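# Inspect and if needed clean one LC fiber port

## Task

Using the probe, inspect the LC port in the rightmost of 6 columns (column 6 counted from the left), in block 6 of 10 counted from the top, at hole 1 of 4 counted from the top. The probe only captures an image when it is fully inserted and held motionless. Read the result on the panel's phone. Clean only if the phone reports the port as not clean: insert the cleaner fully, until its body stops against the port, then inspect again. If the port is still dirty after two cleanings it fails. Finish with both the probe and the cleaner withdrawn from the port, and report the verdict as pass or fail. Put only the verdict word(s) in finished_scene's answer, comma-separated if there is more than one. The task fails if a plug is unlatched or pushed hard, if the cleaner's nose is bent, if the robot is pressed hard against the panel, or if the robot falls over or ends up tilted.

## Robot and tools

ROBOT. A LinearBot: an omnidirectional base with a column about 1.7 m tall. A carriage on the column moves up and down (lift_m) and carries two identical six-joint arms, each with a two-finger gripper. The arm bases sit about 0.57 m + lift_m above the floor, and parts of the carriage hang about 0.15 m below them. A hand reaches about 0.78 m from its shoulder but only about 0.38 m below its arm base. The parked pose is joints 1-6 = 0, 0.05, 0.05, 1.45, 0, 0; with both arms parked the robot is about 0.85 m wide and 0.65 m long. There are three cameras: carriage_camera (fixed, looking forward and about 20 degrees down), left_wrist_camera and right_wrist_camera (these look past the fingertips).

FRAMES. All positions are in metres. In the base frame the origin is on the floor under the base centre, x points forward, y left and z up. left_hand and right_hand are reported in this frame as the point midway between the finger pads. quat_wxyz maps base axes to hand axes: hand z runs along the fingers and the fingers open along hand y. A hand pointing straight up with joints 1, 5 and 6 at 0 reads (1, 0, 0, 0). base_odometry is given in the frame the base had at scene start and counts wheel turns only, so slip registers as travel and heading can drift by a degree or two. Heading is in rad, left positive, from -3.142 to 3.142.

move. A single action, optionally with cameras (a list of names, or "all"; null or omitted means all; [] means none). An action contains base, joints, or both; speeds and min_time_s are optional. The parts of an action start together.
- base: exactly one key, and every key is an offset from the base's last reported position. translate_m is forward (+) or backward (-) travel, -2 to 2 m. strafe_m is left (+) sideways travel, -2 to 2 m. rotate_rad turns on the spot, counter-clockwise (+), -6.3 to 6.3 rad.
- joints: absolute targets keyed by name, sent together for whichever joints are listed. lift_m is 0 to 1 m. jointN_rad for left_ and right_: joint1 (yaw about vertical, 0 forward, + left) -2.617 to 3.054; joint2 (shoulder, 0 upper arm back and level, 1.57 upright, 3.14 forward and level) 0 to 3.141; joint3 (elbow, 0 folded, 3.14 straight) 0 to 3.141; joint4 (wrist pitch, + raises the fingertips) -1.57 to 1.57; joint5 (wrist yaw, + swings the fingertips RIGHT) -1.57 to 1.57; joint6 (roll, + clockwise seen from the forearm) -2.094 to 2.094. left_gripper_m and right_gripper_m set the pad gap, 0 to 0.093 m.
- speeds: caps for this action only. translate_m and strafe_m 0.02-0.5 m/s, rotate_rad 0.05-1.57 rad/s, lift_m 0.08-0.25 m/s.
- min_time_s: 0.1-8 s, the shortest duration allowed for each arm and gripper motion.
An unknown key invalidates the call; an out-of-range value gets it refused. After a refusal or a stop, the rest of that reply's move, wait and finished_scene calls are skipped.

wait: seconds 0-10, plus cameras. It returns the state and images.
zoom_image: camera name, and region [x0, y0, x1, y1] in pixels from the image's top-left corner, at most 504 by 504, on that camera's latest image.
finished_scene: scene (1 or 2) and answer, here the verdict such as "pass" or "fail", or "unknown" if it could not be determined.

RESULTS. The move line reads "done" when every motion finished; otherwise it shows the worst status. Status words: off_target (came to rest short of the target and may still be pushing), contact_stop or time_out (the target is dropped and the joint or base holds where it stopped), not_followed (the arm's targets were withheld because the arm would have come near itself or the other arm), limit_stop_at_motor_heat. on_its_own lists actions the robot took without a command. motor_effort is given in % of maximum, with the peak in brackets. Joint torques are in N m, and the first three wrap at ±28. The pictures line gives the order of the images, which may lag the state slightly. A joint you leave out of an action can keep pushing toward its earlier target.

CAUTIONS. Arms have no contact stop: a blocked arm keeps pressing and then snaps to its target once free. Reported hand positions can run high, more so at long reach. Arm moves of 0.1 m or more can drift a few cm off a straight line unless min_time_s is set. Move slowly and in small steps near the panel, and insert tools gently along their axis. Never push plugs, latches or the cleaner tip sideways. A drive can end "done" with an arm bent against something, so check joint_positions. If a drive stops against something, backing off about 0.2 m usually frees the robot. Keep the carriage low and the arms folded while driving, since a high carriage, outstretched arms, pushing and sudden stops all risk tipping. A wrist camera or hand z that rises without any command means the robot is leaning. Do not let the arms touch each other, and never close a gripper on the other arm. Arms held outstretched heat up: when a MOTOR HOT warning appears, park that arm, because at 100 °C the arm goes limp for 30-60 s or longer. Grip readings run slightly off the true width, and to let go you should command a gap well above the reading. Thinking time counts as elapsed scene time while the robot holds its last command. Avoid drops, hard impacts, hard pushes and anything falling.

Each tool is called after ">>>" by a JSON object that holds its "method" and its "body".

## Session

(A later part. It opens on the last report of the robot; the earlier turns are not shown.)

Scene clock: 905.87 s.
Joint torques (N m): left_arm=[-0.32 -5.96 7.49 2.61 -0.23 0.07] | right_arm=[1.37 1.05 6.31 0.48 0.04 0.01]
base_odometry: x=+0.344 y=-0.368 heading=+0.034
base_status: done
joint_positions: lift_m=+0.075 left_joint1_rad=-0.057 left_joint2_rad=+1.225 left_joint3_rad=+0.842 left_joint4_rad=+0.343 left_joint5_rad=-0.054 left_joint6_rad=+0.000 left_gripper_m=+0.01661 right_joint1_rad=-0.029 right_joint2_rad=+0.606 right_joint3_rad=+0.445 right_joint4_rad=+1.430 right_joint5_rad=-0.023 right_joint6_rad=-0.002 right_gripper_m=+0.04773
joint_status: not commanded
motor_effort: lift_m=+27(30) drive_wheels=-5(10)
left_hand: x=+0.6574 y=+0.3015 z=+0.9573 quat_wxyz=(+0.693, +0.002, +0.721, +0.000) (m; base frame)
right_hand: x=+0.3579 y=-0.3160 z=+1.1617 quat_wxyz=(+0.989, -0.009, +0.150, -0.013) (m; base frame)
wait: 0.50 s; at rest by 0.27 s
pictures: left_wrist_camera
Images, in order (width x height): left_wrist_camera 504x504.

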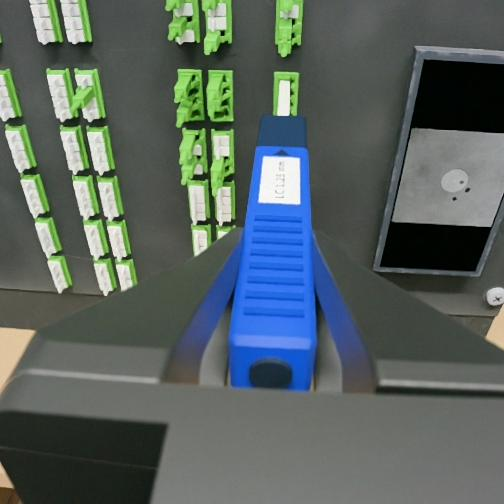

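>>> {"method": "move", "body": {"base": {"translate_m":0.003}, "joints": {"left_joint5_rad":-0.0655,"lift_m":0.0738}, "speeds": {"translate_m":0.02}, "cameras": []}}

>>> {"method": "wait", "body": {"seconds": 0.5, "cameras": ["left_wrist_camera"]}}

>>> {"method": "zoom_image", "body": {"camera": "left_wrist_camera", "region": [260, 60, 310, 110]}}

Scene clock: 919.00 s.
Joint torques (N m): left_arm=[-0.34 -5.94 7.46 2.62 -0.22 0.07] | right_arm=[1.32 1.05 6.37 0.49 0.05 0.01]
move: done
base_odometry: x=+0.347 y=-0.368 heading=+0.033
base_status: done
joint_positions: lift_m=+0.074 left_joint1_rad=-0.057 left_joint2_rad=+1.225 left_joint3_rad=+0.842 left_joint4_rad=+0.341 left_joint5_rad=-0.056 left_joint6_rad=+0.000 left_gripper_m=+0.01661 right_joint1_rad=-0.029 right_joint2_rad=+0.605 right_joint3_rad=+0.444 right_joint4_rad=+1.431 right_joint5_rad=-0.023 right_joint6_rad=-0.002 right_gripper_m=+0.04773
joint_status: all done
motor_effort: lift_m=+28(31) drive_wheels=+2(10)
left_hand: x=+0.6574 y=+0.3018 z=+0.9558 quat_wxyz=(+0.692, +0.001, +0.722, +0.001) (m; base frame)
right_hand: x=+0.3577 y=-0.3160 z=+1.1605 quat_wxyz=(+0.989, -0.009, +0.150, -0.013) (m; base frame)
pictures: none
No camera images: "cameras" was empty.

Scene clock: 919.50 s.
Joint torques (N m): left_arm=[-0.35 -5.97 7.45 2.63 -0.23 0.07] | right_arm=[1.37 1.06 6.31 0.46 0.06 0.01]
base_odometry: x=+0.347 y=-0.368 heading=+0.033
base_status: done
joint_positions: lift_m=+0.074 left_joint1_rad=-0.057 left_joint2_rad=+1.225 left_joint3_rad=+0.842 left_joint4_rad=+0.341 left_joint5_rad=-0.056 left_joint6_rad=+0.000 left_gripper_m=+0.01661 right_joint1_rad=-0.029 right_joint2_rad=+0.605 right_joint3_rad=+0.444 right_joint4_rad=+1.430 right_joint5_rad=-0.023 right_joint6_rad=-0.002 right_gripper_m=+0.04773
joint_status: all done
motor_effort: lift_m=+27(31) drive_wheels=+2(10)
left_hand: x=+0.6574 y=+0.3018 z=+0.9558 quat_wxyz=(+0.692, +0.001, +0.722, +0.001) (m; base frame)
right_hand: x=+0.3578 y=-0.3160 z=+1.1605 quat_wxyz=(+0.989, -0.009, +0.150, -0.013) (m; base frame)
wait: 0.50 s; at rest by 0.27 s
pictures: left_wrist_camera
Images, in order (width x height): left_wrist_camera 504x504.

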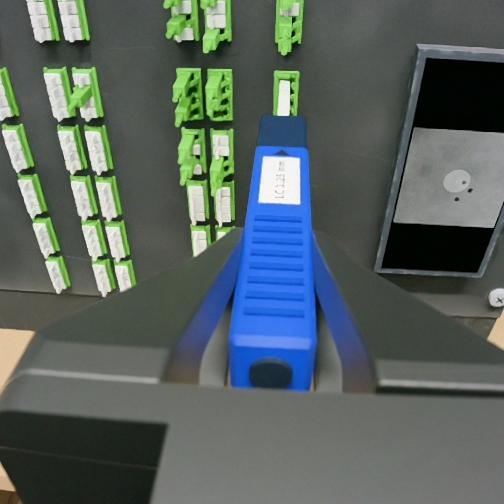

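Scaled by 10.080 from the camera's 504x504 image, which has a finer 720x720 frame.

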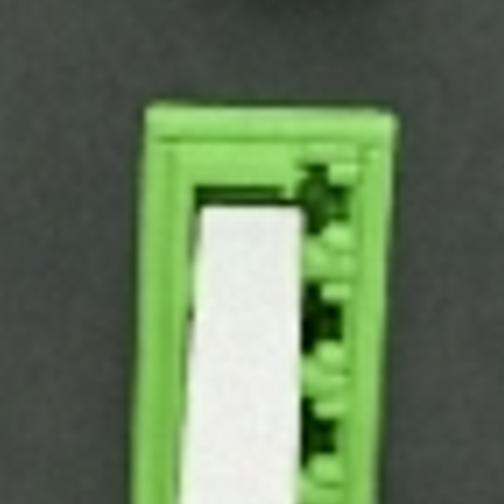

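>>> {"method": "move", "body": {"base": {"translate_m":0.003}, "joints": {"left_joint5_rad":-0.068}, "speeds": {"translate_m":0.02}, "cameras": []}}

>>> {"method": "wait", "body": {"seconds": 0.5, "cameras": ["left_wrist_camera"]}}

>>> {"method": "zoom_image", "body": {"camera": "left_wrist_camera", "region": [260, 60, 310, 110]}}

Scene clock: 930.30 s.
Joint torques (N m): left_arm=[-0.34 -5.98 7.47 2.62 -0.24 0.07] | right_arm=[1.37 1.06 6.34 0.5 0.06 0.02]
move: done
base_odometry: x=+0.350 y=-0.368 heading=+0.033
base_status: done
joint_positions: lift_m=+0.074 left_joint1_rad=-0.057 left_joint2_rad=+1.225 left_joint3_rad=+0.842 left_joint4_rad=+0.341 left_joint5_rad=-0.059 left_joint6_rad=+0.000 left_gripper_m=+0.01661 right_joint1_rad=-0.029 right_joint2_rad=+0.605 right_joint3_rad=+0.444 right_joint4_rad=+1.430 right_joint5_rad=-0.023 right_joint6_rad=-0.002 right_gripper_m=+0.04773
joint_status: all done
motor_effort: lift_m=+28(30) drive_wheels=+2(10)
left_hand: x=+0.6574 y=+0.3022 z=+0.9559 quat_wxyz=(+0.692, +0.000, +0.722, +0.001) (m; base frame)
right_hand: x=+0.3579 y=-0.3160 z=+1.1605 quat_wxyz=(+0.988, -0.009, +0.151, -0.013) (m; base frame)
pictures: none
No camera images: "cameras" was empty.

Scene clock: 930.80 s.
Joint torques (N m): left_arm=[-0.34 -5.97 7.47 2.63 -0.24 0.06] | right_arm=[1.35 1.07 6.34 0.48 0.05 0.02]
base_odometry: x=+0.350 y=-0.368 heading=+0.033
base_status: done
joint_positions: lift_m=+0.074 left_joint1_rad=-0.057 left_joint2_rad=+1.225 left_joint3_rad=+0.842 left_joint4_rad=+0.341 left_joint5_rad=-0.059 left_joint6_rad=+0.000 left_gripper_m=+0.01661 right_joint1_rad=-0.029 right_joint2_rad=+0.605 right_joint3_rad=+0.444 right_joint4_rad=+1.430 right_joint5_rad=-0.023 right_joint6_rad=-0.002 right_gripper_m=+0.04773
joint_status: all done
motor_effort: lift_m=+29(30) drive_wheels=+3(10)
left_hand: x=+0.6574 y=+0.3022 z=+0.9559 quat_wxyz=(+0.692, +0.000, +0.722, +0.001) (m; base frame)
right_hand: x=+0.3579 y=-0.3160 z=+1.1605 quat_wxyz=(+0.988, -0.009, +0.151, -0.013) (m; base frame)
wait: 0.50 s; at rest by 0.27 s
pictures: left_wrist_camera
Images, in order (width x height): left_wrist_camera 504x504.

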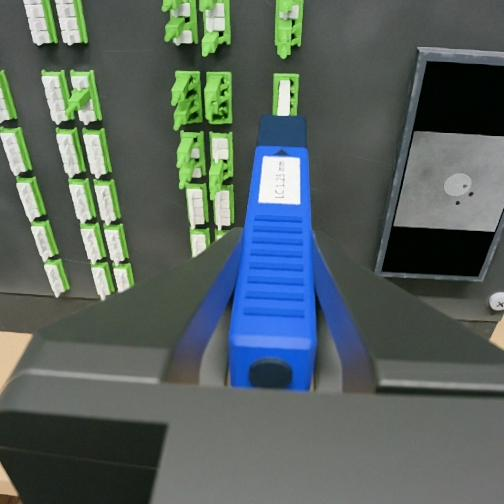

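Scaled by 10.080 from the camera's 504x504 image, which has a finer 720x720 frame.

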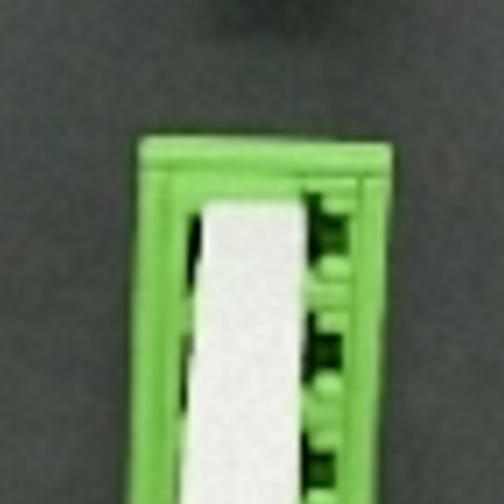

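>>> {"method": "move", "body": {"base": {"translate_m":-0.005}, "joints": {"left_joint5_rad":-0.0705,"lift_m":0.0732}, "speeds": {"translate_m":0.02}, "cameras": []}}

>>> {"method": "wait", "body": {"seconds": 0.5, "cameras": ["left_wrist_camera"]}}

>>> {"method": "zoom_image", "body": {"camera": "left_wrist_camera", "region": [260, 60, 310, 110]}}

Scene clock: 944.73 s.
Joint torques (N m): left_arm=[-0.31 -6.02 7.42 2.63 -0.24 0.06] | right_arm=[1.35 1.07 6.28 0.49 0.06 0.01]
move: done
base_odometry: x=+0.345 y=-0.368 heading=+0.032
base_status: done
joint_positions: lift_m=+0.073 left_joint1_rad=-0.057 left_joint2_rad=+1.225 left_joint3_rad=+0.842 left_joint4_rad=+0.341 left_joint5_rad=-0.062 left_joint6_rad=+0.000 left_gripper_m=+0.01661 right_joint1_rad=-0.029 right_joint2_rad=+0.605 right_joint3_rad=+0.444 right_joint4_rad=+1.429 right_joint5_rad=-0.023 right_joint6_rad=-0.002 right_gripper_m=+0.04773
joint_status: all done
motor_effort: lift_m=+27(31) drive_wheels=-4(12)
left_hand: x=+0.6573 y=+0.3027 z=+0.9557 quat_wxyz=(+0.693, -0.001, +0.721, +0.003) (m; base frame)
right_hand: x=+0.3579 y=-0.3160 z=+1.1599 quat_wxyz=(+0.988, -0.009, +0.151, -0.013) (m; base frame)
pictures: none
No camera images: "cameras" was empty.

Scene clock: 945.23 s.
Joint torques (N m): left_arm=[-0.32 -5.85 7.47 2.62 -0.23 0.07] | right_arm=[1.39 1.07 6.39 0.49 0.05 0]
base_odometry: x=+0.345 y=-0.368 heading=+0.032
base_status: done
joint_positions: lift_m=+0.073 left_joint1_rad=-0.057 left_joint2_rad=+1.225 left_joint3_rad=+0.842 left_joint4_rad=+0.341 left_joint5_rad=-0.062 left_joint6_rad=+0.000 left_gripper_m=+0.01661 right_joint1_rad=-0.029 right_joint2_rad=+0.605 right_joint3_rad=+0.444 right_joint4_rad=+1.429 right_joint5_rad=-0.023 right_joint6_rad=-0.002 right_gripper_m=+0.04773
joint_status: all done
motor_effort: lift_m=+29(31) drive_wheels=-4(12)
left_hand: x=+0.6573 y=+0.3027 z=+0.9557 quat_wxyz=(+0.693, -0.001, +0.721, +0.003) (m; base frame)
right_hand: x=+0.3579 y=-0.3160 z=+1.1599 quat_wxyz=(+0.988, -0.009, +0.151, -0.013) (m; base frame)
wait: 0.50 s; at rest by 0.27 s
pictures: left_wrist_camera
Images, in order (width x height): left_wrist_camera 504x504.

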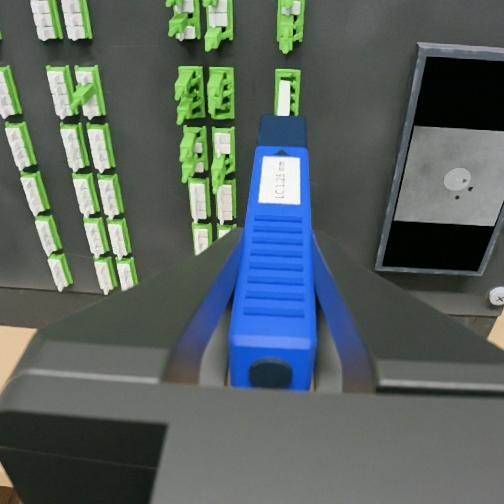

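Scaled by 10.080 from the camera's 504x504 image, which has a finer 720x720 frame.

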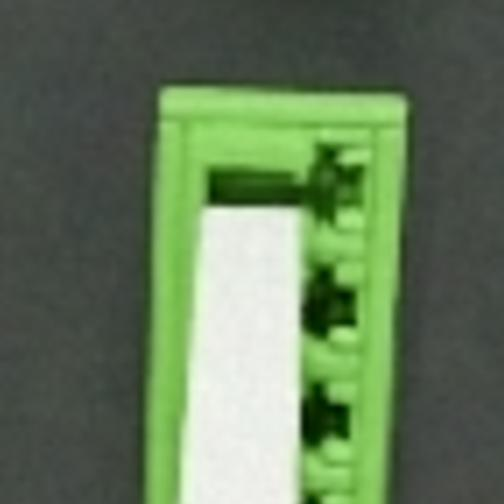

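>>> {"method": "move", "body": {"base": {"translate_m":0.005}, "joints": {"lift_m":0.0728}, "speeds": {"translate_m":0.02}, "cameras": []}}

>>> {"method": "wait", "body": {"seconds": 0.5, "cameras": ["left_wrist_camera"]}}

>>> {"method": "zoom_image", "body": {"camera": "left_wrist_camera", "region": [260, 60, 310, 110]}}

Scene clock: 956.90 s.
Joint torques (N m): left_arm=[-0.34 -6.01 7.47 2.63 -0.23 0.07] | right_arm=[1.35 1.1 6.39 0.49 0.05 0.01]
move: done
base_odometry: x=+0.350 y=-0.368 heading=+0.032
base_status: done
joint_positions: lift_m=+0.073 left_joint1_rad=-0.057 left_joint2_rad=+1.225 left_joint3_rad=+0.842 left_joint4_rad=+0.341 left_joint5_rad=-0.062 left_joint6_rad=+0.000 left_gripper_m=+0.01661 right_joint1_rad=-0.029 right_joint2_rad=+0.605 right_joint3_rad=+0.444 right_joint4_rad=+1.430 right_joint5_rad=-0.023 right_joint6_rad=-0.002 right_gripper_m=+0.04773
joint_status: all done
motor_effort: lift_m=+29(29) drive_wheels=+2(9)
left_hand: x=+0.6573 y=+0.3027 z=+0.9552 quat_wxyz=(+0.692, -0.001, +0.721, +0.003) (m; base frame)
right_hand: x=+0.3579 y=-0.3160 z=+1.1596 quat_wxyz=(+0.988, -0.009, +0.151, -0.013) (m; base frame)
pictures: none
No camera images: "cameras" was empty.

Scene clock: 957.40 s.
Joint torques (N m): left_arm=[-0.32 -5.93 7.46 2.63 -0.23 0.06] | right_arm=[1.39 1.05 6.41 0.49 0.06 0.01]
base_odometry: x=+0.350 y=-0.368 heading=+0.032
base_status: done
joint_positions: lift_m=+0.073 left_joint1_rad=-0.057 left_joint2_rad=+1.225 left_joint3_rad=+0.842 left_joint4_rad=+0.341 left_joint5_rad=-0.062 left_joint6_rad=+0.000 left_gripper_m=+0.01661 right_joint1_rad=-0.029 right_joint2_rad=+0.605 right_joint3_rad=+0.444 right_joint4_rad=+1.430 right_joint5_rad=-0.023 right_joint6_rad=-0.002 right_gripper_m=+0.04773
joint_status: all done
motor_effort: lift_m=+29(29) drive_wheels=+2(9)
left_hand: x=+0.6573 y=+0.3027 z=+0.9552 quat_wxyz=(+0.692, -0.001, +0.721, +0.003) (m; base frame)
right_hand: x=+0.3579 y=-0.3160 z=+1.1596 quat_wxyz=(+0.988, -0.009, +0.151, -0.013) (m; base frame)
wait: 0.50 s; at rest by 0.27 s
pictures: left_wrist_camera
Images, in order (width x height): left_wrist_camera 504x504.

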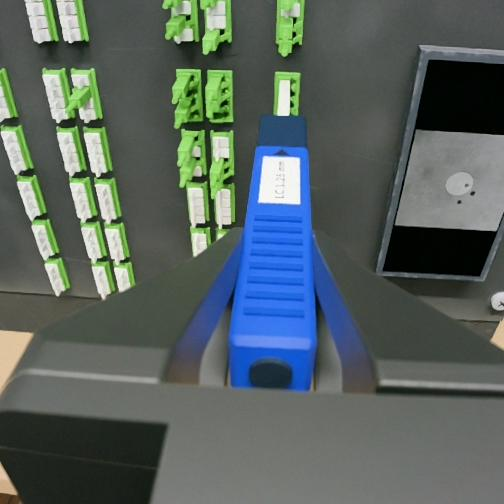

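Scaled by 10.080 from the camera's 504x504 image, which has a finer 720x720 frame.

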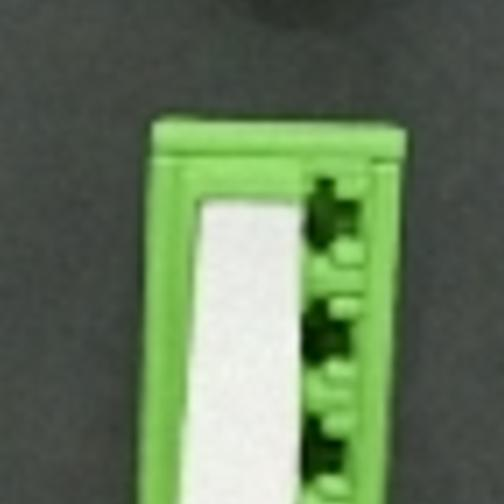

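>>> {"method": "move", "body": {"base": {"translate_m":0.003}, "speeds": {"translate_m":0.02}, "cameras": []}}

>>> {"method": "wait", "body": {"seconds": 0.5, "cameras": ["left_wrist_camera"]}}

>>> {"method": "zoom_image", "body": {"camera": "left_wrist_camera", "region": [260, 60, 310, 110]}}

Scene clock: 970.43 s.
Joint torques (N m): left_arm=[-0.32 -5.94 7.47 2.62 -0.22 0.07] | right_arm=[1.35 1.06 6.37 0.48 0.04 0.01]
move: done
base_odometry: x=+0.353 y=-0.368 heading=+0.032
base_status: done
joint_positions: lift_m=+0.073 left_joint1_rad=-0.057 left_joint2_rad=+1.225 left_joint3_rad=+0.842 left_joint4_rad=+0.342 left_joint5_rad=-0.063 left_joint6_rad=+0.000 left_gripper_m=+0.01661 right_joint1_rad=-0.029 right_joint2_rad=+0.605 right_joint3_rad=+0.444 right_joint4_rad=+1.430 right_joint5_rad=-0.023 right_joint6_rad=-0.002 right_gripper_m=+0.04773
joint_status: not commanded
motor_effort: lift_m=+27(28) drive_wheels=+2(10)
left_hand: x=+0.6573 y=+0.3030 z=+0.9554 quat_wxyz=(+0.693, -0.001, +0.721, +0.003) (m; base frame)
right_hand: x=+0.3579 y=-0.3160 z=+1.1596 quat_wxyz=(+0.988, -0.009, +0.151, -0.013) (m; base frame)
pictures: none
No camera images: "cameras" was empty.

Scene clock: 970.93 s.
Joint torques (N m): left_arm=[-0.32 -5.93 7.45 2.62 -0.22 0.07] | right_arm=[1.36 1.1 6.38 0.5 0.05 0.01]
base_odometry: x=+0.353 y=-0.368 heading=+0.032
base_status: done
joint_positions: lift_m=+0.073 left_joint1_rad=-0.057 left_joint2_rad=+1.225 left_joint3_rad=+0.842 left_joint4_rad=+0.342 left_joint5_rad=-0.063 left_joint6_rad=+0.000 left_gripper_m=+0.01661 right_joint1_rad=-0.029 right_joint2_rad=+0.605 right_joint3_rad=+0.444 right_joint4_rad=+1.430 right_joint5_rad=-0.023 right_joint6_rad=-0.002 right_gripper_m=+0.04773
joint_status: not commanded
motor_effort: lift_m=+29(28) drive_wheels=+2(10)
left_hand: x=+0.6573 y=+0.3030 z=+0.9554 quat_wxyz=(+0.693, -0.001, +0.721, +0.003) (m; base frame)
right_hand: x=+0.3579 y=-0.3160 z=+1.1596 quat_wxyz=(+0.988, -0.009, +0.151, -0.013) (m; base frame)
wait: 0.50 s; at rest by 0.27 s
pictures: left_wrist_camera
Images, in order (width x height): left_wrist_camera 504x504.

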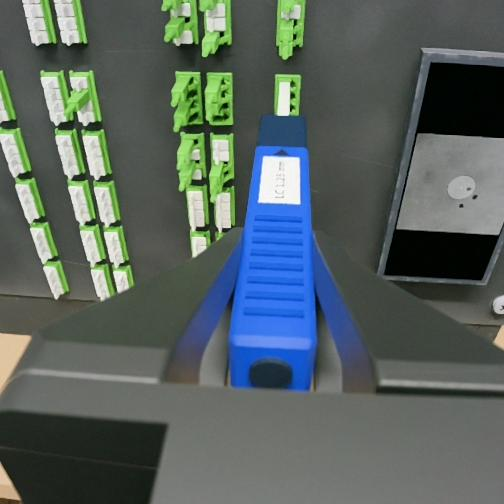

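Scaled by 10.080 from the camera's 504x504 image, which has a finer 720x720 frame.

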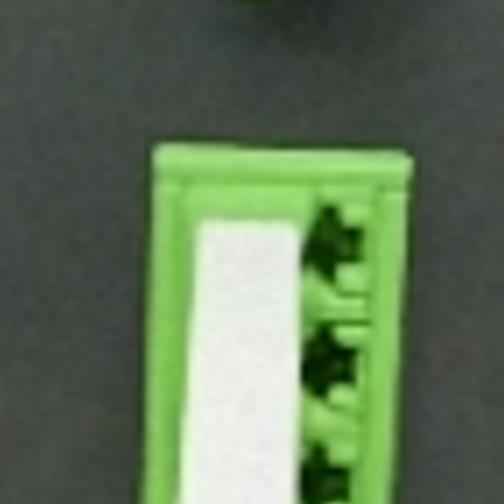

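>>> {"method": "move", "body": {"base": {"translate_m":0.004}, "joints": {"lift_m":0.0724}, "speeds": {"translate_m":0.02}, "cameras": []}}

>>> {"method": "wait", "body": {"seconds": 0.5, "cameras": ["left_wrist_camera"]}}

>>> {"method": "zoom_image", "body": {"camera": "left_wrist_camera", "region": [260, 70, 310, 120]}}

Scene clock: 982.47 s.
Joint torques (N m): left_arm=[-0.34 -5.86 7.47 2.62 -0.21 0.07] | right_arm=[1.36 1.06 6.38 0.48 0.06 0.01]
move: done
base_odometry: x=+0.357 y=-0.368 heading=+0.031
base_status: done
joint_positions: lift_m=+0.073 left_joint1_rad=-0.057 left_joint2_rad=+1.225 left_joint3_rad=+0.842 left_joint4_rad=+0.342 left_joint5_rad=-0.065 left_joint6_rad=+0.000 left_gripper_m=+0.01661 right_joint1_rad=-0.029 right_joint2_rad=+0.605 right_joint3_rad=+0.444 right_joint4_rad=+1.430 right_joint5_rad=-0.023 right_joint6_rad=-0.002 right_gripper_m=+0.04773
joint_status: all done
motor_effort: lift_m=+29(29) drive_wheels=-6(8)
left_hand: x=+0.6573 y=+0.3033 z=+0.9550 quat_wxyz=(+0.693, -0.002, +0.721, +0.004) (m; base frame)
right_hand: x=+0.3579 y=-0.3160 z=+1.1592 quat_wxyz=(+0.988, -0.009, +0.151, -0.013) (m; base frame)
pictures: none
No camera images: "cameras" was empty.

Scene clock: 982.97 s.
Joint torques (N m): left_arm=[-0.32 -5.98 7.45 2.61 -0.2 0.07] | right_arm=[1.37 1.1 6.39 0.48 0.06 0.01]
base_odometry: x=+0.357 y=-0.368 heading=+0.031
base_status: done
joint_positions: lift_m=+0.073 left_joint1_rad=-0.057 left_joint2_rad=+1.225 left_joint3_rad=+0.842 left_joint4_rad=+0.342 left_joint5_rad=-0.065 left_joint6_rad=+0.000 left_gripper_m=+0.01661 right_joint1_rad=-0.029 right_joint2_rad=+0.605 right_joint3_rad=+0.444 right_joint4_rad=+1.430 right_joint5_rad=-0.023 right_joint6_rad=-0.002 right_gripper_m=+0.04773
joint_status: all done
motor_effort: lift_m=+26(29) drive_wheels=-7(8)
left_hand: x=+0.6573 y=+0.3033 z=+0.9550 quat_wxyz=(+0.693, -0.002, +0.721, +0.004) (m; base frame)
right_hand: x=+0.3579 y=-0.3160 z=+1.1592 quat_wxyz=(+0.988, -0.009, +0.151, -0.013) (m; base frame)
wait: 0.50 s; at rest by 0.27 s
pictures: left_wrist_camera
Images, in order (width x height): left_wrist_camera 504x504.

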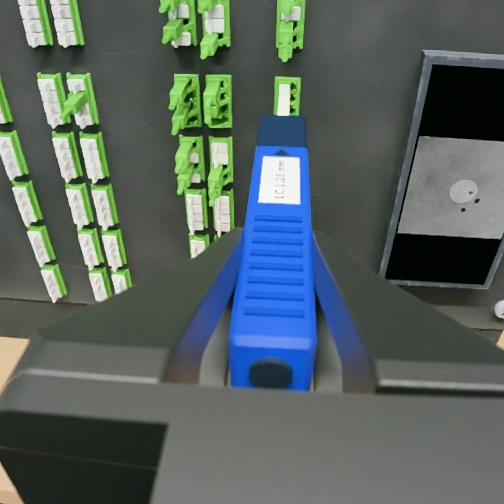

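Scaled by 10.080 from the camera's 504x504 image, which has a finer 720x720 frame.

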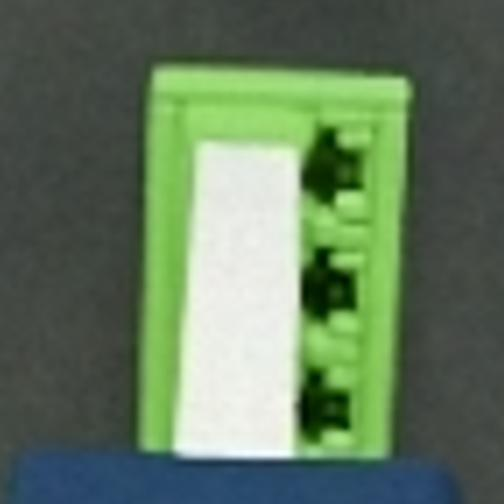

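>>> {"method": "move", "body": {"base": {"translate_m":0.004}, "joints": {"lift_m":0.072}, "speeds": {"translate_m":0.02}, "cameras": []}}

>>> {"method": "wait", "body": {"seconds": 0.4, "cameras": ["left_wrist_camera"]}}

>>> {"method": "zoom_image", "body": {"camera": "left_wrist_camera", "region": [260, 70, 310, 120]}}

>>> {"method": "move", "body": {"base": {"translate_m":0.004}, "joints": {"lift_m":0.0716}, "speeds": {"translate_m":0.02}, "cameras": []}}

>>> {"method": "wait", "body": {"seconds": 0.4, "cameras": ["left_wrist_camera"]}}

>>> {"method": "zoom_image", "body": {"camera": "left_wrist_camera", "region": [260, 70, 310, 120]}}

Scene clock: 995.47 s.
Joint torques (N m): left_arm=[-0.29 -5.85 7.46 2.62 -0.17 0.07] | right_arm=[1.36 1.03 6.38 0.48 0.04 0]
move: done
base_odometry: x=+0.361 y=-0.368 heading=+0.031
base_status: done
joint_positions: lift_m=+0.072 left_joint1_rad=-0.057 left_joint2_rad=+1.225 left_joint3_rad=+0.842 left_joint4_rad=+0.342 left_joint5_rad=-0.067 left_joint6_rad=+0.000 left_gripper_m=+0.01661 right_joint1_rad=-0.029 right_joint2_rad=+0.605 right_joint3_rad=+0.444 right_joint4_rad=+1.430 right_joint5_rad=-0.023 right_joint6_rad=-0.002 right_gripper_m=+0.04773
joint_status: all done
motor_effort: lift_m=+26(28) drive_wheels=-7(10)
left_hand: x=+0.6573 y=+0.3036 z=+0.9546 quat_wxyz=(+0.693, -0.003, +0.721, +0.004) (m; base frame)
right_hand: x=+0.3578 y=-0.3160 z=+1.1588 quat_wxyz=(+0.989, -0.009, +0.150, -0.013) (m; base frame)
pictures: none
No camera images: "cameras" was empty.

Scene clock: 995.87 s.
Joint torques (N m): left_arm=[-0.31 -5.89 7.45 2.62 -0.2 0.06] | right_arm=[1.36 1.1 6.37 0.48 0.06 0.01]
base_odometry: x=+0.361 y=-0.368 heading=+0.031
base_status: done
joint_positions: lift_m=+0.072 left_joint1_rad=-0.057 left_joint2_rad=+1.225 left_joint3_rad=+0.842 left_joint4_rad=+0.342 left_joint5_rad=-0.067 left_joint6_rad=+0.000 left_gripper_m=+0.01661 right_joint1_rad=-0.029 right_joint2_rad=+0.605 right_joint3_rad=+0.444 right_joint4_rad=+1.430 right_joint5_rad=-0.023 right_joint6_rad=-0.002 right_gripper_m=+0.04773
joint_status: all done
motor_effort: lift_m=+28(28) drive_wheels=-7(10)
left_hand: x=+0.6573 y=+0.3036 z=+0.9546 quat_wxyz=(+0.693, -0.003, +0.721, +0.004) (m; base frame)
right_hand: x=+0.3578 y=-0.3160 z=+1.1588 quat_wxyz=(+0.989, -0.009, +0.150, -0.013) (m; base frame)
wait: 0.40 s; at rest by 0.27 s
pictures: left_wrist_camera
Images, in order (width x height): left_wrist_camera 504x504.

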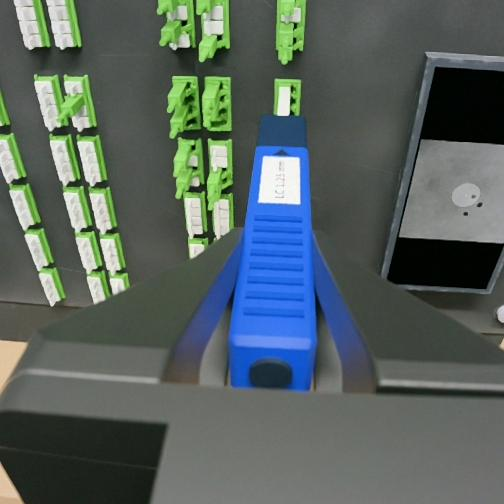

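Scaled by 10.080 from the camera's 504x504 image, which has a finer 720x720 frame.

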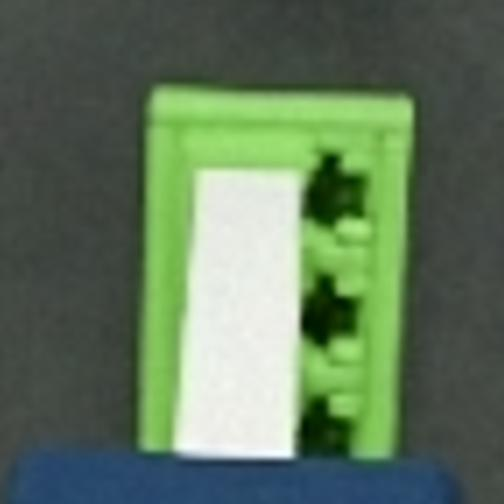

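Scene clock: 996.50 s.
Joint torques (N m): left_arm=[-0.32 -5.82 7.47 2.64 -0.17 0.06] | right_arm=[1.37 1.05 6.39 0.48 0.04 0.01]
move: done
base_odometry: x=+0.365 y=-0.368 heading=+0.030
base_status: done
joint_positions: lift_m=+0.072 left_joint1_rad=-0.057 left_joint2_rad=+1.224 left_joint3_rad=+0.842 left_joint4_rad=+0.341 left_joint5_rad=-0.068 left_joint6_rad=+0.000 left_gripper_m=+0.01661 right_joint1_rad=-0.029 right_joint2_rad=+0.605 right_joint3_rad=+0.444 right_joint4_rad=+1.431 right_joint5_rad=-0.023 right_joint6_rad=-0.002 right_gripper_m=+0.04773
joint_status: all done
motor_effort: lift_m=+27(31) drive_wheels=+2(10)
left_hand: x=+0.6571 y=+0.3038 z=+0.9544 quat_wxyz=(+0.693, -0.003, +0.721, +0.005) (m; base frame)
right_hand: x=+0.3577 y=-0.3160 z=+1.1584 quat_wxyz=(+0.989, -0.009, +0.150, -0.013) (m; base frame)
pictures: none
No camera images: "cameras" was empty.

Scene clock: 996.90 s.
Joint torques (N m): left_arm=[-0.34 -5.79 7.47 2.62 -0.19 0.07] | right_arm=[1.37 1.09 6.35 0.49 0.05 0.01]
base_odometry: x=+0.365 y=-0.368 heading=+0.030
base_status: done
joint_positions: lift_m=+0.072 left_joint1_rad=-0.057 left_joint2_rad=+1.224 left_joint3_rad=+0.842 left_joint4_rad=+0.341 left_joint5_rad=-0.068 left_joint6_rad=+0.000 left_gripper_m=+0.01661 right_joint1_rad=-0.029 right_joint2_rad=+0.605 right_joint3_rad=+0.444 right_joint4_rad=+1.431 right_joint5_rad=-0.023 right_joint6_rad=-0.002 right_gripper_m=+0.04773
joint_status: all done
motor_effort: lift_m=+30(31) drive_wheels=+2(10)
left_hand: x=+0.6571 y=+0.3038 z=+0.9544 quat_wxyz=(+0.693, -0.003, +0.721, +0.005) (m; base frame)
right_hand: x=+0.3577 y=-0.3160 z=+1.1584 quat_wxyz=(+0.989, -0.009, +0.150, -0.013) (m; base frame)
wait: 0.40 s; at rest by 0.27 s
pictures: left_wrist_camera
Images, in order (width x height): left_wrist_camera 504x504.

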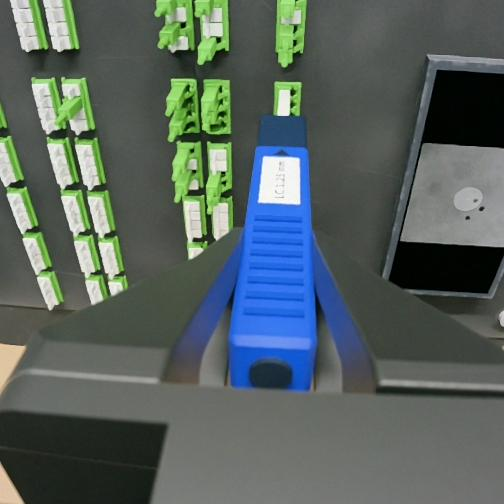

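Scaled by 10.080 from the camera's 504x504 image, which has a finer 720x720 frame.

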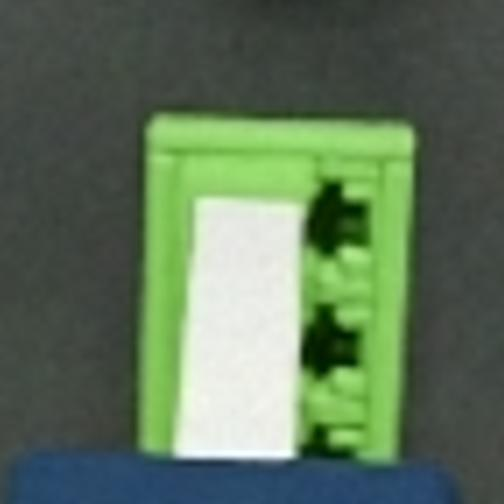

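>>> {"method": "move", "body": {"base": {"translate_m":0.004}, "joints": {"lift_m":0.0712}, "speeds": {"translate_m":0.02}, "cameras": []}}

>>> {"method": "wait", "body": {"seconds": 0.4, "cameras": ["left_wrist_camera"]}}

>>> {"method": "zoom_image", "body": {"camera": "left_wrist_camera", "region": [260, 70, 310, 120]}}

>>> {"method": "move", "body": {"base": {"translate_m":0.003}, "speeds": {"translate_m":0.02}, "cameras": []}}

>>> {"method": "wait", "body": {"seconds": 0.4, "cameras": ["left_wrist_camera"]}}

>>> {"method": "zoom_image", "body": {"camera": "left_wrist_camera", "region": [260, 70, 310, 120]}}

Scene clock: 1012.57 s.
Joint torques (N m): left_arm=[-0.34 -5.65 7.5 2.63 -0.17 0.07] | right_arm=[1.35 1.09 6.35 0.48 0.07 0.01]
move: done
base_odometry: x=+0.369 y=-0.368 heading=+0.030
base_status: done
joint_positions: lift_m=+0.071 left_joint1_rad=-0.057 left_joint2_rad=+1.223 left_joint3_rad=+0.842 left_joint4_rad=+0.341 left_joint5_rad=-0.069 left_joint6_rad=+0.000 left_gripper_m=+0.01661 right_joint1_rad=-0.029 right_joint2_rad=+0.605 right_joint3_rad=+0.444 right_joint4_rad=+1.431 right_joint5_rad=-0.023 right_joint6_rad=-0.002 right_gripper_m=+0.04773
joint_status: all done
motor_effort: lift_m=+26(30) drive_wheels=+2(10)
left_hand: x=+0.6569 y=+0.3041 z=+0.9543 quat_wxyz=(+0.693, -0.003, +0.721, +0.005) (m; base frame)
right_hand: x=+0.3577 y=-0.3160 z=+1.1580 quat_wxyz=(+0.989, -0.009, +0.150, -0.013) (m; base frame)
pictures: none
No camera images: "cameras" was empty.

Scene clock: 1012.97 s.
Joint torques (N m): left_arm=[-0.32 -5.67 7.46 2.63 -0.15 0.07] | right_arm=[1.36 1.07 6.32 0.49 0.05 0.01]
base_odometry: x=+0.369 y=-0.368 heading=+0.030
base_status: done
joint_positions: lift_m=+0.071 left_joint1_rad=-0.057 left_joint2_rad=+1.223 left_joint3_rad=+0.842 left_joint4_rad=+0.341 left_joint5_rad=-0.069 left_joint6_rad=+0.000 left_gripper_m=+0.01661 right_joint1_rad=-0.029 right_joint2_rad=+0.605 right_joint3_rad=+0.444 right_joint4_rad=+1.431 right_joint5_rad=-0.023 right_joint6_rad=-0.002 right_gripper_m=+0.04773
joint_status: all done
motor_effort: lift_m=+26(30) drive_wheels=+2(10)
left_hand: x=+0.6569 y=+0.3041 z=+0.9543 quat_wxyz=(+0.693, -0.003, +0.721, +0.005) (m; base frame)
right_hand: x=+0.3577 y=-0.3160 z=+1.1580 quat_wxyz=(+0.989, -0.009, +0.150, -0.013) (m; base frame)
wait: 0.40 s; at rest by 0.27 s
pictures: left_wrist_camera
Images, in order (width x height): left_wrist_camera 504x504.

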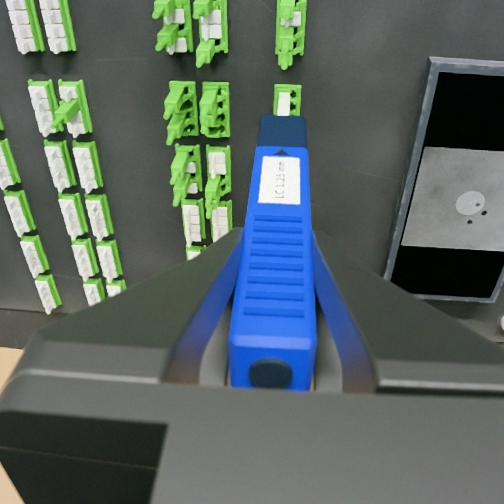

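Scaled by 10.080 from the camera's 504x504 image, which has a finer 720x720 frame.

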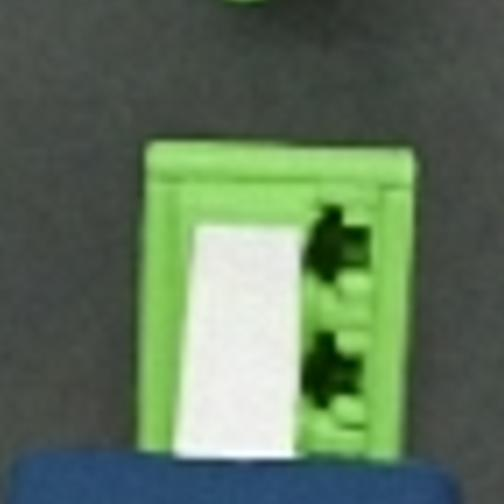

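Scene clock: 1013.60 s.
Joint torques (N m): left_arm=[-0.35 -5.34 7.46 2.68 -0.16 0.07] | right_arm=[1.37 1.03 6.37 0.49 0.05 0]
move: done
base_odometry: x=+0.372 y=-0.369 heading=+0.029
base_status: done
joint_positions: lift_m=+0.071 left_joint1_rad=-0.057 left_joint2_rad=+1.219 left_joint3_rad=+0.842 left_joint4_rad=+0.336 left_joint5_rad=-0.071 left_joint6_rad=+0.000 left_gripper_m=+0.01661 right_joint1_rad=-0.029 right_joint2_rad=+0.605 right_joint3_rad=+0.444 right_joint4_rad=+1.430 right_joint5_rad=-0.023 right_joint6_rad=-0.002 right_gripper_m=+0.04773
joint_status: not commanded
motor_effort: lift_m=+27(30) drive_wheels=+3(10)
left_hand: x=+0.6561 y=+0.3044 z=+0.9544 quat_wxyz=(+0.692, -0.004, +0.721, +0.006) (m; base frame)
right_hand: x=+0.3579 y=-0.3160 z=+1.1580 quat_wxyz=(+0.988, -0.009, +0.151, -0.013) (m; base frame)
pictures: none
No camera images: "cameras" was empty.

Scene clock: 1014.00 s.
Joint torques (N m): left_arm=[-0.31 -5.33 7.47 2.68 -0.14 0.07] | right_arm=[1.35 1.06 6.34 0.49 0.05 0.01]
base_odometry: x=+0.372 y=-0.369 heading=+0.029
base_status: done
joint_positions: lift_m=+0.071 left_joint1_rad=-0.057 left_joint2_rad=+1.219 left_joint3_rad=+0.842 left_joint4_rad=+0.336 left_joint5_rad=-0.071 left_joint6_rad=+0.000 left_gripper_m=+0.01661 right_joint1_rad=-0.029 right_joint2_rad=+0.605 right_joint3_rad=+0.444 right_joint4_rad=+1.430 right_joint5_rad=-0.023 right_joint6_rad=-0.002 right_gripper_m=+0.04773
joint_status: not commanded
motor_effort: lift_m=+26(30) drive_wheels=+3(10)
left_hand: x=+0.6561 y=+0.3044 z=+0.9544 quat_wxyz=(+0.692, -0.004, +0.721, +0.006) (m; base frame)
right_hand: x=+0.3579 y=-0.3160 z=+1.1580 quat_wxyz=(+0.988, -0.009, +0.151, -0.013) (m; base frame)
wait: 0.40 s; at rest by 0.27 s
pictures: left_wrist_camera
Images, in order (width x height): left_wrist_camera 504x504.

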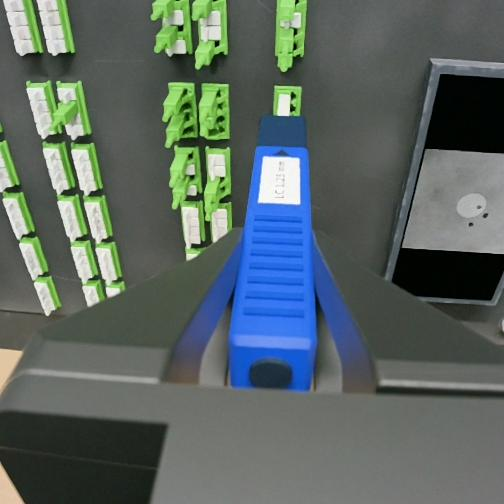

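Scaled by 10.080 from the camera's 504x504 image, which has a finer 720x720 frame.

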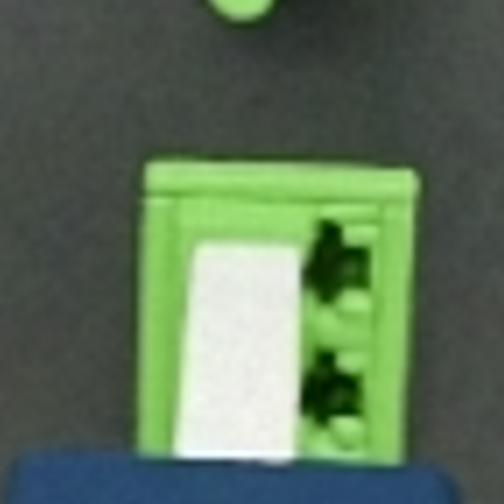

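>>> {"method": "move", "body": {"base": {"translate_m":0.005}, "speeds": {"translate_m":0.02}, "cameras": []}}

>>> {"method": "wait", "body": {"seconds": 0.6, "cameras": ["left_wrist_camera"]}}

>>> {"method": "zoom_image", "body": {"camera": "left_wrist_camera", "region": [260, 70, 310, 120]}}

Scene clock: 1028.20 s.
Joint torques (N m): left_arm=[-0.31 -3.41 7.47 2.94 -0.12 0.06] | right_arm=[1.36 1.05 6.34 0.49 0.05 0]
move: done
base_odometry: x=+0.377 y=-0.369 heading=+0.029
base_status: done
joint_positions: lift_m=+0.071 left_joint1_rad=-0.057 left_joint2_rad=+1.202 left_joint3_rad=+0.842 left_joint4_rad=+0.312 left_joint5_rad=-0.072 left_joint6_rad=+0.000 left_gripper_m=+0.01661 right_joint1_rad=-0.029 right_joint2_rad=+0.605 right_joint3_rad=+0.444 right_joint4_rad=+1.430 right_joint5_rad=-0.023 right_joint6_rad=-0.002 right_gripper_m=+0.04773
joint_status: not commanded
motor_effort: lift_m=+28(29) drive_wheels=+3(10)
left_hand: x=+0.6523 y=+0.3049 z=+0.9556 quat_wxyz=(+0.690, -0.004, +0.724, +0.007) (m; base frame)
right_hand: x=+0.3579 y=-0.3160 z=+1.1580 quat_wxyz=(+0.988, -0.009, +0.151, -0.013) (m; base frame)
pictures: none
No camera images: "cameras" was empty.

Scene clock: 1028.80 s.
Joint torques (N m): left_arm=[-0.32 -3.47 7.5 2.94 -0.13 0.07] | right_arm=[1.39 1.11 6.37 0.49 0.06 0.02]
base_odometry: x=+0.377 y=-0.369 heading=+0.029
base_status: done
joint_positions: lift_m=+0.071 left_joint1_rad=-0.057 left_joint2_rad=+1.202 left_joint3_rad=+0.842 left_joint4_rad=+0.312 left_joint5_rad=-0.072 left_joint6_rad=+0.000 left_gripper_m=+0.01661 right_joint1_rad=-0.029 right_joint2_rad=+0.605 right_joint3_rad=+0.444 right_joint4_rad=+1.430 right_joint5_rad=-0.023 right_joint6_rad=-0.002 right_gripper_m=+0.04773
joint_status: not commanded
motor_effort: lift_m=+27(29) drive_wheels=+3(10)
left_hand: x=+0.6523 y=+0.3049 z=+0.9556 quat_wxyz=(+0.690, -0.004, +0.724, +0.007) (m; base frame)
right_hand: x=+0.3579 y=-0.3160 z=+1.1580 quat_wxyz=(+0.988, -0.009, +0.151, -0.013) (m; base frame)
wait: 0.60 s; at rest by 0.27 s
pictures: left_wrist_camera
Images, in order (width x height): left_wrist_camera 504x504.

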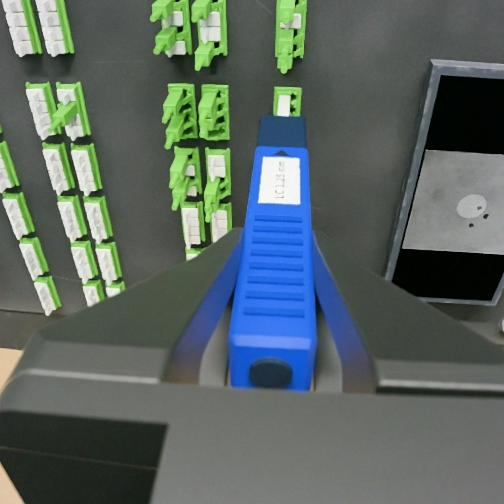

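Scaled by 10.080 from the camera's 504x504 image, which has a finer 720x720 frame.

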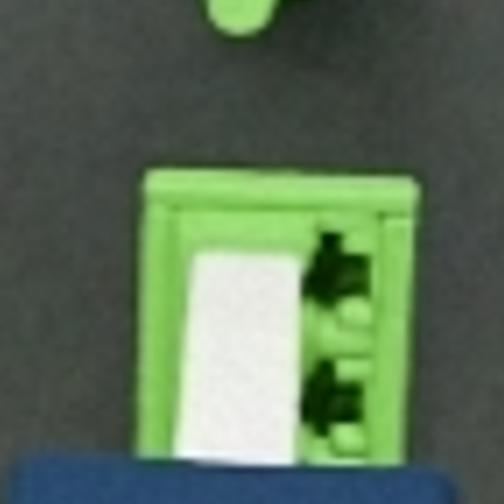

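>>> {"method": "move", "body": {"base": {"translate_m":-0.05}, "speeds": {"translate_m":0.03}, "cameras": []}}

>>> {"method": "move", "body": {"base": {"translate_m":-0.11}, "speeds": {"translate_m":0.1}, "cameras": []}}

>>> {"method": "move", "body": {"base": {"strafe_m":0.64}, "speeds": {"strafe_m":0.15}, "cameras": []}}

>>> {"method": "move", "body": {"joints": {"right_joint1_rad":-0.04,"right_joint2_rad":1.138,"right_joint3_rad":0.84,"right_joint4_rad":0.472,"right_joint5_rad":-0.05,"lift_m":0.042}, "min_time_s": 3, "cameras": ["right_wrist_camera"]}}

Scene clock: 1047.13 s.
Joint torques (N m): left_arm=[-0.34 -5.52 7.5 2.62 -0.13 0.07] | right_arm=[1.36 1.07 6.35 0.49 0.05 0.01]
move: done
base_odometry: x=+0.327 y=-0.370 heading=+0.029
base_status: done
joint_positions: lift_m=+0.071 left_joint1_rad=-0.057 left_joint2_rad=+1.221 left_joint3_rad=+0.842 left_joint4_rad=+0.339 left_joint5_rad=-0.073 left_joint6_rad=+0.000 left_gripper_m=+0.01661 right_joint1_rad=-0.029 right_joint2_rad=+0.605 right_joint3_rad=+0.444 right_joint4_rad=+1.430 right_joint5_rad=-0.023 right_joint6_rad=-0.002 right_gripper_m=+0.04773
joint_status: not commanded
motor_effort: lift_m=+26(30) drive_wheels=-7(13)
left_hand: x=+0.6564 y=+0.3048 z=+0.9547 quat_wxyz=(+0.693, -0.005, +0.721, +0.007) (m; base frame)
right_hand: x=+0.3579 y=-0.3160 z=+1.1580 quat_wxyz=(+0.988, -0.009, +0.151, -0.013) (m; base frame)
pictures: none
No camera images: "cameras" was empty.

Scene clock: 1048.93 s.
Joint torques (N m): left_arm=[-0.32 -5.64 7.46 2.64 -0.13 0.07] | right_arm=[1.37 1.06 6.39 0.52 0.05 0]
move: done
base_odometry: x=+0.217 y=-0.373 heading=+0.029
base_status: done
joint_positions: lift_m=+0.071 left_joint1_rad=-0.057 left_joint2_rad=+1.222 left_joint3_rad=+0.842 left_joint4_rad=+0.339 left_joint5_rad=-0.073 left_joint6_rad=+0.000 left_gripper_m=+0.01661 right_joint1_rad=-0.029 right_joint2_rad=+0.605 right_joint3_rad=+0.444 right_joint4_rad=+1.427 right_joint5_rad=-0.023 right_joint6_rad=-0.002 right_gripper_m=+0.04773
joint_status: not commanded
motor_effort: lift_m=+25(29) drive_wheels=-3(14)
left_hand: x=+0.6567 y=+0.3047 z=+0.9542 quat_wxyz=(+0.693, -0.005, +0.721, +0.007) (m; base frame)
right_hand: x=+0.3586 y=-0.3160 z=+1.1577 quat_wxyz=(+0.988, -0.009, +0.152, -0.013) (m; base frame)
pictures: none
No camera images: "cameras" was empty.

Scene clock: 1054.20 s.
Joint torques (N m): left_arm=[-0.18 -5.63 7.46 2.64 -0.13 0.07] | right_arm=[1.36 1.1 6.38 0.52 0.02 0.01]
move: done
base_odometry: x=+0.198 y=+0.266 heading=+0.030
base_status: done
joint_positions: lift_m=+0.071 left_joint1_rad=-0.058 left_joint2_rad=+1.222 left_joint3_rad=+0.842 left_joint4_rad=+0.339 left_joint5_rad=-0.073 left_joint6_rad=+0.000 left_gripper_m=+0.01661 right_joint1_rad=-0.029 right_joint2_rad=+0.605 right_joint3_rad=+0.444 right_joint4_rad=+1.427 right_joint5_rad=-0.021 right_joint6_rad=-0.002 right_gripper_m=+0.04773
joint_status: not commanded
motor_effort: lift_m=+26(31) drive_wheels=-4(7)
left_hand: x=+0.6567 y=+0.3041 z=+0.9542 quat_wxyz=(+0.693, -0.004, +0.721, +0.006) (m; base frame)
right_hand: x=+0.3586 y=-0.3164 z=+1.1577 quat_wxyz=(+0.988, -0.008, +0.152, -0.013) (m; base frame)
pictures: none
No camera images: "cameras" was empty.

Scene clock: 1057.50 s.
Joint torques (N m): left_arm=[-0.18 -5.75 7.46 2.69 -0.13 0.06] | right_arm=[-0.09 -4.05 11.41 2.24 -0.09 0]
move: off_target
base_odometry: x=+0.198 y=+0.266 heading=+0.030
base_status: not commanded
joint_positions: lift_m=+0.042 left_joint1_rad=-0.058 left_joint2_rad=+1.223 left_joint3_rad=+0.842 left_joint4_rad=+0.335 left_joint5_rad=-0.073 left_joint6_rad=+0.000 left_gripper_m=+0.01661 right_joint1_rad=-0.033 right_joint2_rad=+1.139 right_joint3_rad=+0.797 right_joint4_rad=+0.426 right_joint5_rad=-0.040 right_joint6_rad=-0.002 right_gripper_m=+0.04773
joint_status: right_joint4_rad off_target (ended at +0.426, target +0.472); the others done
motor_effort: lift_m=+27(32) drive_wheels=-3(5)
left_hand: x=+0.6568 y=+0.3041 z=+0.9232 quat_wxyz=(+0.691, -0.004, +0.723, +0.006) (m; base frame)
right_hand: x=+0.6372 y=-0.3229 z=+0.9566 quat_wxyz=(+0.736, -0.004, +0.677, +0.001) (m; base frame)
pictures: right_wrist_camera
Images, in order (width x height): right_wrist_camera 504x504.

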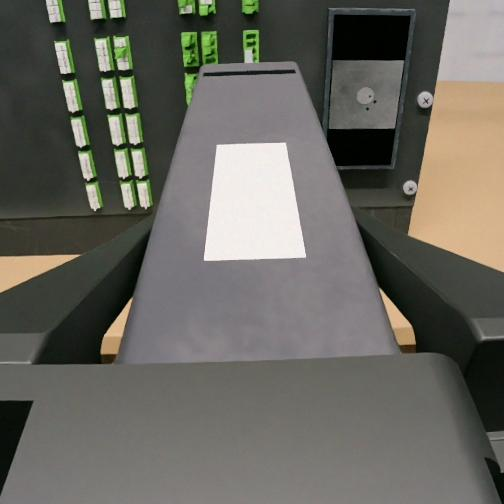

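>>> {"method": "move", "body": {"base": {"translate_m":0.06}, "joints": {"right_joint4_rad":0.478}, "speeds": {"translate_m":0.08}, "cameras": []}}

>>> {"method": "wait", "body": {"seconds": 0.5, "cameras": ["right_wrist_camera"]}}

>>> {"method": "zoom_image", "body": {"camera": "right_wrist_camera", "region": [210, 0, 280, 70]}}

Scene clock: 1070.33 s.
Joint torques (N m): left_arm=[-0.18 -5.74 7.41 2.66 -0.13 0.06] | right_arm=[-0.1 -4.3 11.19 2.36 -0.08 0.01]
move: off_target
base_odometry: x=+0.258 y=+0.268 heading=+0.030
base_status: done
joint_positions: lift_m=+0.042 left_joint1_rad=-0.058 left_joint2_rad=+1.223 left_joint3_rad=+0.842 left_joint4_rad=+0.335 left_joint5_rad=-0.073 left_joint6_rad=+0.000 left_gripper_m=+0.01661 right_joint1_rad=-0.033 right_joint2_rad=+1.142 right_joint3_rad=+0.799 right_joint4_rad=+0.422 right_joint5_rad=-0.041 right_joint6_rad=-0.002 right_gripper_m=+0.04773
joint_status: right_joint4_rad off_target (ended at +0.423, target +0.478)
motor_effort: lift_m=+31(31) drive_wheels=-6(10)
left_hand: x=+0.6568 y=+0.3041 z=+0.9233 quat_wxyz=(+0.691, -0.004, +0.723, +0.006) (m; base frame)
right_hand: x=+0.6380 y=-0.3227 z=+0.9555 quat_wxyz=(+0.734, -0.004, +0.679, +0.001) (m; base frame)
pictures: none
No camera images: "cameras" was empty.

Scene clock: 1070.83 s.
Joint torques (N m): left_arm=[-0.17 -5.76 7.47 2.69 -0.13 0.07] | right_arm=[-0.09 -4.27 11.25 2.35 -0.09 -0.01]
base_odometry: x=+0.258 y=+0.268 heading=+0.030
base_status: done
joint_positions: lift_m=+0.042 left_joint1_rad=-0.058 left_joint2_rad=+1.223 left_joint3_rad=+0.842 left_joint4_rad=+0.335 left_joint5_rad=-0.073 left_joint6_rad=+0.000 left_gripper_m=+0.01661 right_joint1_rad=-0.033 right_joint2_rad=+1.142 right_joint3_rad=+0.799 right_joint4_rad=+0.422 right_joint5_rad=-0.041 right_joint6_rad=-0.002 right_gripper_m=+0.04773
joint_status: right_joint4_rad off_target (ended at +0.423, target +0.478)
motor_effort: lift_m=+28(31) drive_wheels=-6(10)
left_hand: x=+0.6568 y=+0.3041 z=+0.9233 quat_wxyz=(+0.691, -0.004, +0.723, +0.006) (m; base frame)
right_hand: x=+0.6380 y=-0.3227 z=+0.9555 quat_wxyz=(+0.734, -0.004, +0.679, +0.001) (m; base frame)
wait: 0.50 s; at rest by 0.27 s
pictures: right_wrist_camera
Images, in order (width x height): right_wrist_camera 504x504.

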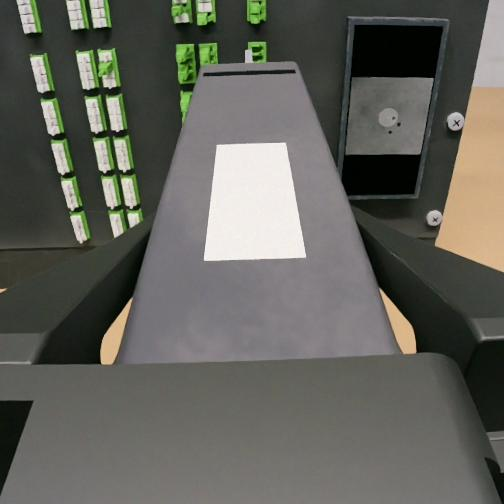

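Scaled by 7.200 from the camera's 504x504 image, which has a finer 720x720 frame.

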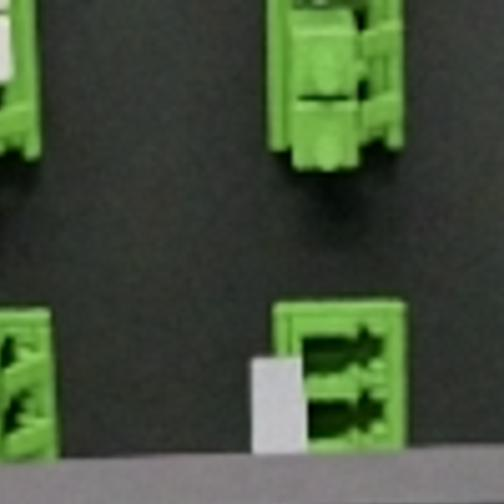

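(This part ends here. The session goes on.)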